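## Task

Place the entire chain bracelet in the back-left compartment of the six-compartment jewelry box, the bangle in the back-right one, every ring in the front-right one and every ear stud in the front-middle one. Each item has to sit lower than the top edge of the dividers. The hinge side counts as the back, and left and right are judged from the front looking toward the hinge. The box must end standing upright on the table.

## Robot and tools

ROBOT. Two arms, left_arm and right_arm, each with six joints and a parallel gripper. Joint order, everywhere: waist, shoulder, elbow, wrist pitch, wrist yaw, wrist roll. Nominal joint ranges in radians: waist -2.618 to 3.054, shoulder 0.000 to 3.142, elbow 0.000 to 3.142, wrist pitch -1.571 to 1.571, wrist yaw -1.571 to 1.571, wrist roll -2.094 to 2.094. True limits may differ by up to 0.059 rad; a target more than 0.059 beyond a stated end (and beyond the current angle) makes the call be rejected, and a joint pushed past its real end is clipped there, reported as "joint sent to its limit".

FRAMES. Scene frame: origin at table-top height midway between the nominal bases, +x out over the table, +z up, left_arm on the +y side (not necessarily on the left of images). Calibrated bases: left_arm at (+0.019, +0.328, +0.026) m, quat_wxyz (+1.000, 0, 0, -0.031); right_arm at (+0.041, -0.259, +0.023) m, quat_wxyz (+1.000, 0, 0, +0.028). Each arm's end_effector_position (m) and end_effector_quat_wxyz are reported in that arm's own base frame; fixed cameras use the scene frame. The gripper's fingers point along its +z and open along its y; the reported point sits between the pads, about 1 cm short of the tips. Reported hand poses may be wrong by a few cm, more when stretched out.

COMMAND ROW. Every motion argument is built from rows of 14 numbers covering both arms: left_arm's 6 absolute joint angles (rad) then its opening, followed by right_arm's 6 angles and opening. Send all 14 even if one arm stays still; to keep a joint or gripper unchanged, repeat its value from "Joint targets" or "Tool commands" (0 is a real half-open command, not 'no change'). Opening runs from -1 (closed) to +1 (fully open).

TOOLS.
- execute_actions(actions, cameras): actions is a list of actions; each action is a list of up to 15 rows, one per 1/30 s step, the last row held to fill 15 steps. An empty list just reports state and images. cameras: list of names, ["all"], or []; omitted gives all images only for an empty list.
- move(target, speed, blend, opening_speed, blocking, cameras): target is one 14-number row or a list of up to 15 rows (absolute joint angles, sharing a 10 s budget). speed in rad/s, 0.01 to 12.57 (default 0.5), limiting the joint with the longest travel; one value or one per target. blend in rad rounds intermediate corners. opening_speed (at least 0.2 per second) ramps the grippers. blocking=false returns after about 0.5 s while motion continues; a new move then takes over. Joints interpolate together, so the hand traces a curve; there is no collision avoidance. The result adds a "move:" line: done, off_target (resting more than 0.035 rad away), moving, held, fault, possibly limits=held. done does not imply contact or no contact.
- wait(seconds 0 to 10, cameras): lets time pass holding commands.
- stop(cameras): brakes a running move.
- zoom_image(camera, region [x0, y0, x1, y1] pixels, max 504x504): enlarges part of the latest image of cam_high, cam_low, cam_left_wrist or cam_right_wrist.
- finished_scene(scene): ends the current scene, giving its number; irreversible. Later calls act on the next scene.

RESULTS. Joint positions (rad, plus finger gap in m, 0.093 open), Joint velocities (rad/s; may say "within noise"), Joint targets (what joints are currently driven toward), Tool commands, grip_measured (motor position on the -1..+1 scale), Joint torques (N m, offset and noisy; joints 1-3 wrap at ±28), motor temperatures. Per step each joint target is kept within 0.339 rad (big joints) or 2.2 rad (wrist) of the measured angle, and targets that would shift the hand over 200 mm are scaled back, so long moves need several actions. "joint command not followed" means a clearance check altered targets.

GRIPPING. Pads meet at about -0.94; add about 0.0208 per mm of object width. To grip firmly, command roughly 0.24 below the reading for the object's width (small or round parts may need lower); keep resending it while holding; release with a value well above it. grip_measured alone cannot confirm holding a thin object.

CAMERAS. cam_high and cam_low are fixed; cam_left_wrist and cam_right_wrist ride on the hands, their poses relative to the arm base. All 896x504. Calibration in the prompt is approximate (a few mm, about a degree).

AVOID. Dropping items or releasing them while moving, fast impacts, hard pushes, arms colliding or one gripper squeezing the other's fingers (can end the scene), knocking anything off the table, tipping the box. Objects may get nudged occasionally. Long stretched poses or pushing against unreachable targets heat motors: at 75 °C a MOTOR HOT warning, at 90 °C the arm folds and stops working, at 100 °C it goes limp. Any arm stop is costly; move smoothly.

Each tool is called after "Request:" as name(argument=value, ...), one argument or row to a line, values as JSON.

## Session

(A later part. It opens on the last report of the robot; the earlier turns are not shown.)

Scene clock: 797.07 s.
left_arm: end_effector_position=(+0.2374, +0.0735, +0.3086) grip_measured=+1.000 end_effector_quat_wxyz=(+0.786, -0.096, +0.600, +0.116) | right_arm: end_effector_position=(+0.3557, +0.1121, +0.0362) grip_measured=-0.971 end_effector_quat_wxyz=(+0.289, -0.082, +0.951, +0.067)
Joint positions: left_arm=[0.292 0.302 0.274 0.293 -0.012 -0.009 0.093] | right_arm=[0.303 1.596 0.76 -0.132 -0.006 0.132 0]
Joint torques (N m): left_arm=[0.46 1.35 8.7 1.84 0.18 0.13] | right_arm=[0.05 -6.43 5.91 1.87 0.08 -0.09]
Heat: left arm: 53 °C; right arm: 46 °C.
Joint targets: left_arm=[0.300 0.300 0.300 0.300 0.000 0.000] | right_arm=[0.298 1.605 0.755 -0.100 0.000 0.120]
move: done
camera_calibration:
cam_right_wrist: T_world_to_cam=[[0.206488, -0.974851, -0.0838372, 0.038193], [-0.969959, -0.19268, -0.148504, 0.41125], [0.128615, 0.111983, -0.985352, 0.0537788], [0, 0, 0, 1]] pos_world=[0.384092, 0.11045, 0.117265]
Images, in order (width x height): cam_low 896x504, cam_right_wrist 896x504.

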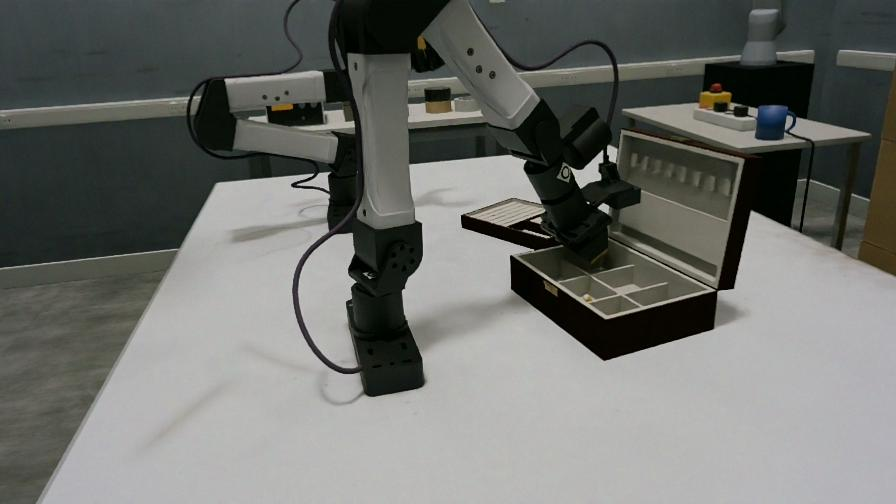

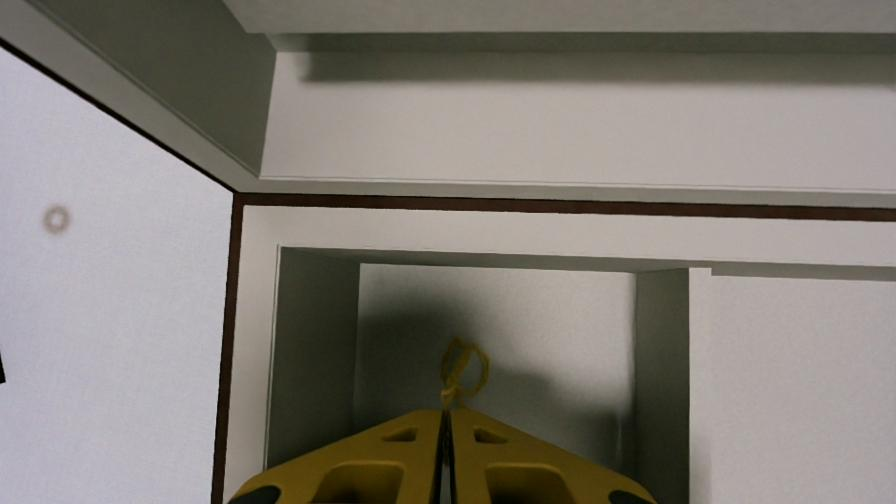

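Request:
move(
  target=[
    [0.3,0.3,0.3,0.3,0,0,1,0.298,1.648,0.722,-0.025,0,0.12,-1],
    [0.3,0.3,0.3,0.3,0,0,1,0.298,1.648,0.722,-0.025,0,0.12,-0.6],
  ],
  speed=0.3,
  opening_speed=0.4,
  cameras=["cam_right_wrist"],
)

Request:
move(
  target=[
    [0.3,0.3,0.3,0.3,0,0,1,0.298,1.47,0.925,-0.40,0,0.12,-0.6],
    [0.3,0.3,0.3,0.3,0,0,1,0.09,1.41,1.36,-1.45,0,-0.06,-0.6],
    [0.3,0.3,0.3,0.3,0,0,1,0.09,1.6,1.40,-1.35,0,-0.06,-0.6],
  ],
  speed=0.5,
  blend=[0.05,0.05,0],
  cameras=["all"],
)

Request:
zoom_image(
  camera="cam_low",
  region=[500, 160, 740, 360],
)

Scene clock: 814.37 s.
left_arm: end_effector_position=(+0.2374, +0.0735, +0.3086) grip_measured=+1.000 end_effector_quat_wxyz=(+0.786, -0.096, +0.600, +0.116) | right_arm: end_effector_position=(+0.3570, +0.1083, +0.0207) grip_measured=-0.602 end_effector_quat_wxyz=(+0.291, -0.080, +0.951, +0.059)
Joint positions: left_arm=[0.292 0.302 0.274 0.293 -0.012 -0.009 0.093] | right_arm=[0.299 1.638 0.728 -0.057 0.009 0.127 0.016]
Joint torques (N m): left_arm=[0.46 1.35 8.72 1.84 0.17 0.13] | right_arm=[0.43 -6.48 5.57 1.86 -0.06 -0.02]
Motor temperatures (°C): left_arm=[26 31 45 53 26 27 27] | right_arm=[30 45 40 33 26 25 28]
Heat: left arm: 53 °C; right arm: 45 °C.
Joint targets: left_arm=[0.300 0.300 0.300 0.300 0.000 0.000] | right_arm=[0.298 1.648 0.722 -0.025 0.000 0.120]
move: done
camera_calibration:
cam_right_wrist: T_world_to_cam=[[0.197893, -0.977762, -0.0694296, 0.035946], [-0.970938, -0.185799, -0.15086, 0.409187], [0.134605, 0.0972659, -0.986114, 0.0382696], [0, 0, 0, 1]] pos_world=[0.38503, 0.107451, 0.101964]
Images, in order (width x height): cam_right_wrist 896x504.

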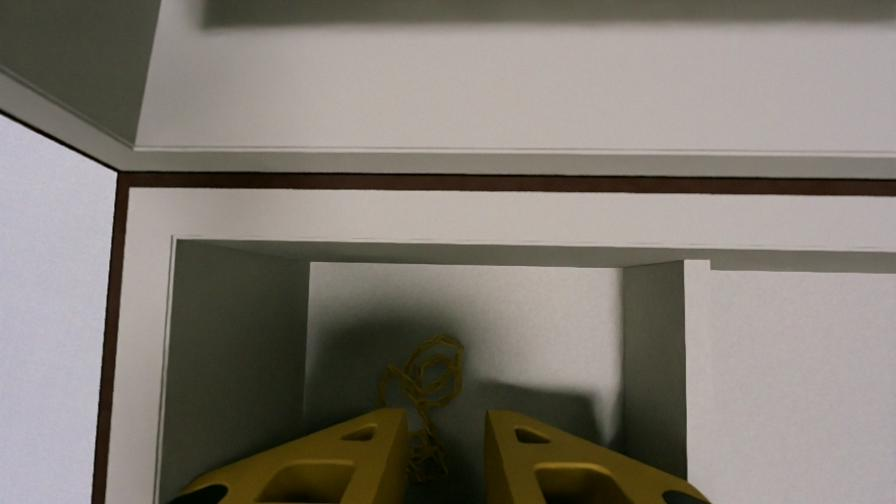

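Scene clock: 818.10 s.
left_arm: end_effector_position=(+0.2374, +0.0735, +0.3086) grip_measured=+1.000 end_effector_quat_wxyz=(+0.786, -0.096, +0.600, +0.116) | right_arm: end_effector_position=(+0.2743, +0.0248, +0.1401) grip_measured=-0.602 end_effector_quat_wxyz=(-0.008, -0.071, +0.997, -0.005)
Joint positions: left_arm=[0.292 0.302 0.274 0.293 -0.012 -0.009 0.093] | right_arm=[0.096 1.598 1.378 -1.367 0.009 -0.047 0.016]
Joint torques (N m): left_arm=[0.46 1.35 8.72 1.84 0.18 0.12] | right_arm=[-0.02 -7.06 8.44 0.48 -0.06 -0.07]
Heat: left arm: 53 °C; right arm: 45 °C.
Joint targets: left_arm=[0.300 0.300 0.300 0.300 0.000 0.000] | right_arm=[0.090 1.600 1.400 -1.350 0.000 -0.060]
move: done
camera_calibration:
cam_left_wrist: T_world_to_cam=[[0.29453, -0.955341, 0.023974, -0.00702559], [-0.119063, -0.0615753, -0.990976, 0.380703], [0.948196, 0.289018, -0.131882, -0.124856], [0, 0, 0, 1]] pos_world=[0.165785, 0.0528157, 0.36097]
cam_right_wrist: T_world_to_cam=[[0.148962, -0.98884, -0.00235995, -0.016671], [-0.882953, -0.134085, 0.449905, 0.22177], [-0.445201, -0.0649351, -0.893073, 0.325314], [0, 0, 0, 1]] pos_world=[0.343126, 0.0343753, 0.190715]

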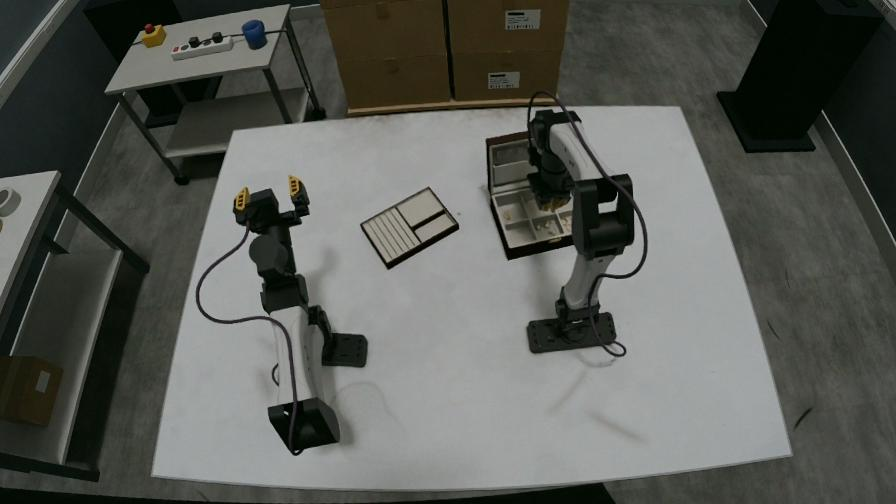

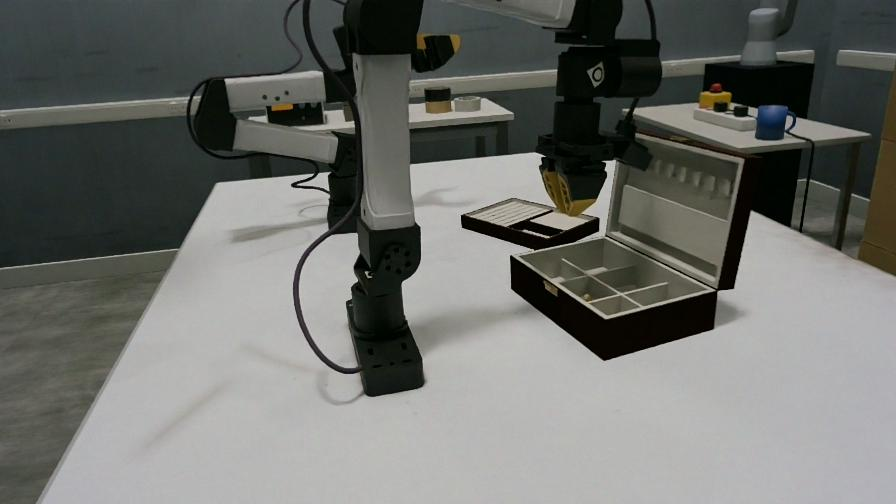

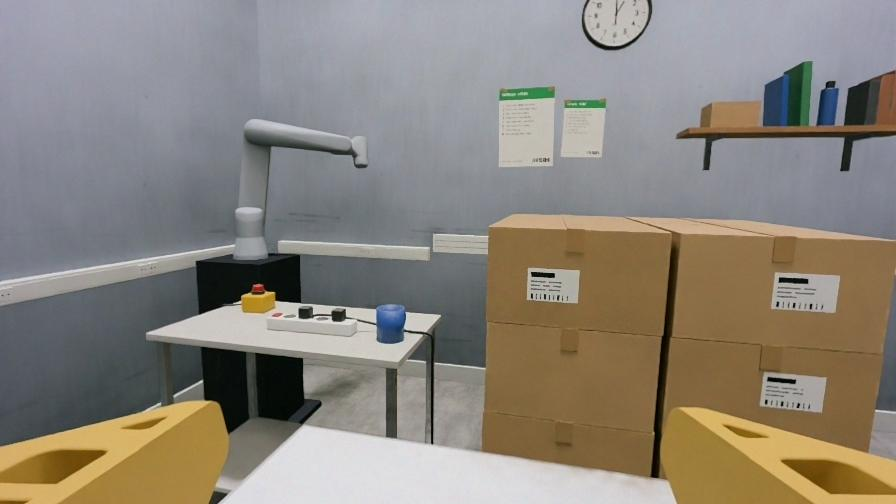

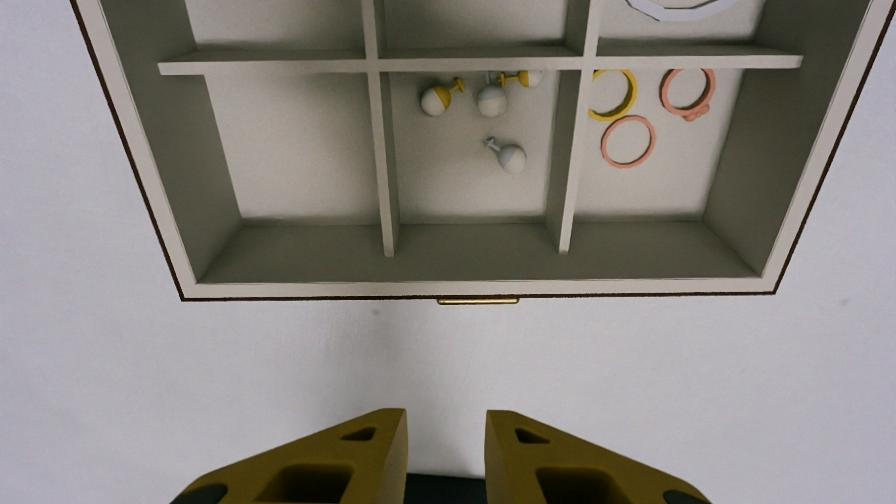

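Scaled by 2.100 from the camera's 896x504 image, which has a finer 1280x720 frame.

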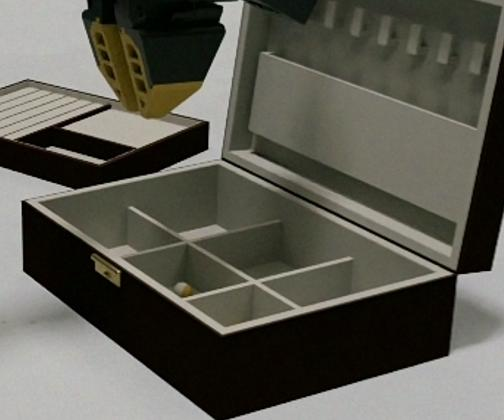

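Request:
zoom_image(
  camera="cam_high",
  region=[470, 120, 620, 270],
)

Scaled by 3.360 from the camera's 896x504 image, which has a finer 1280x720 frame.

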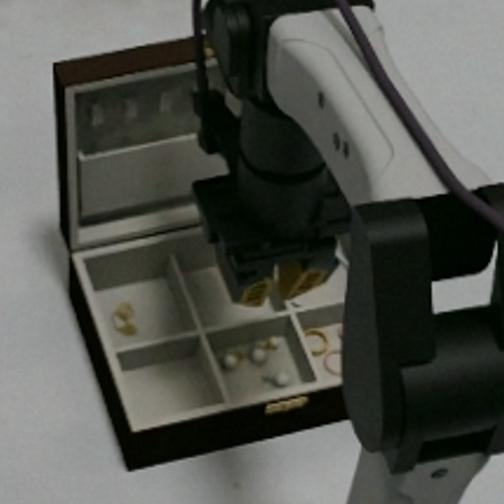

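All in place.

Request:
finished_scene(
  scene=1,
)

The scene is finished: the task was done.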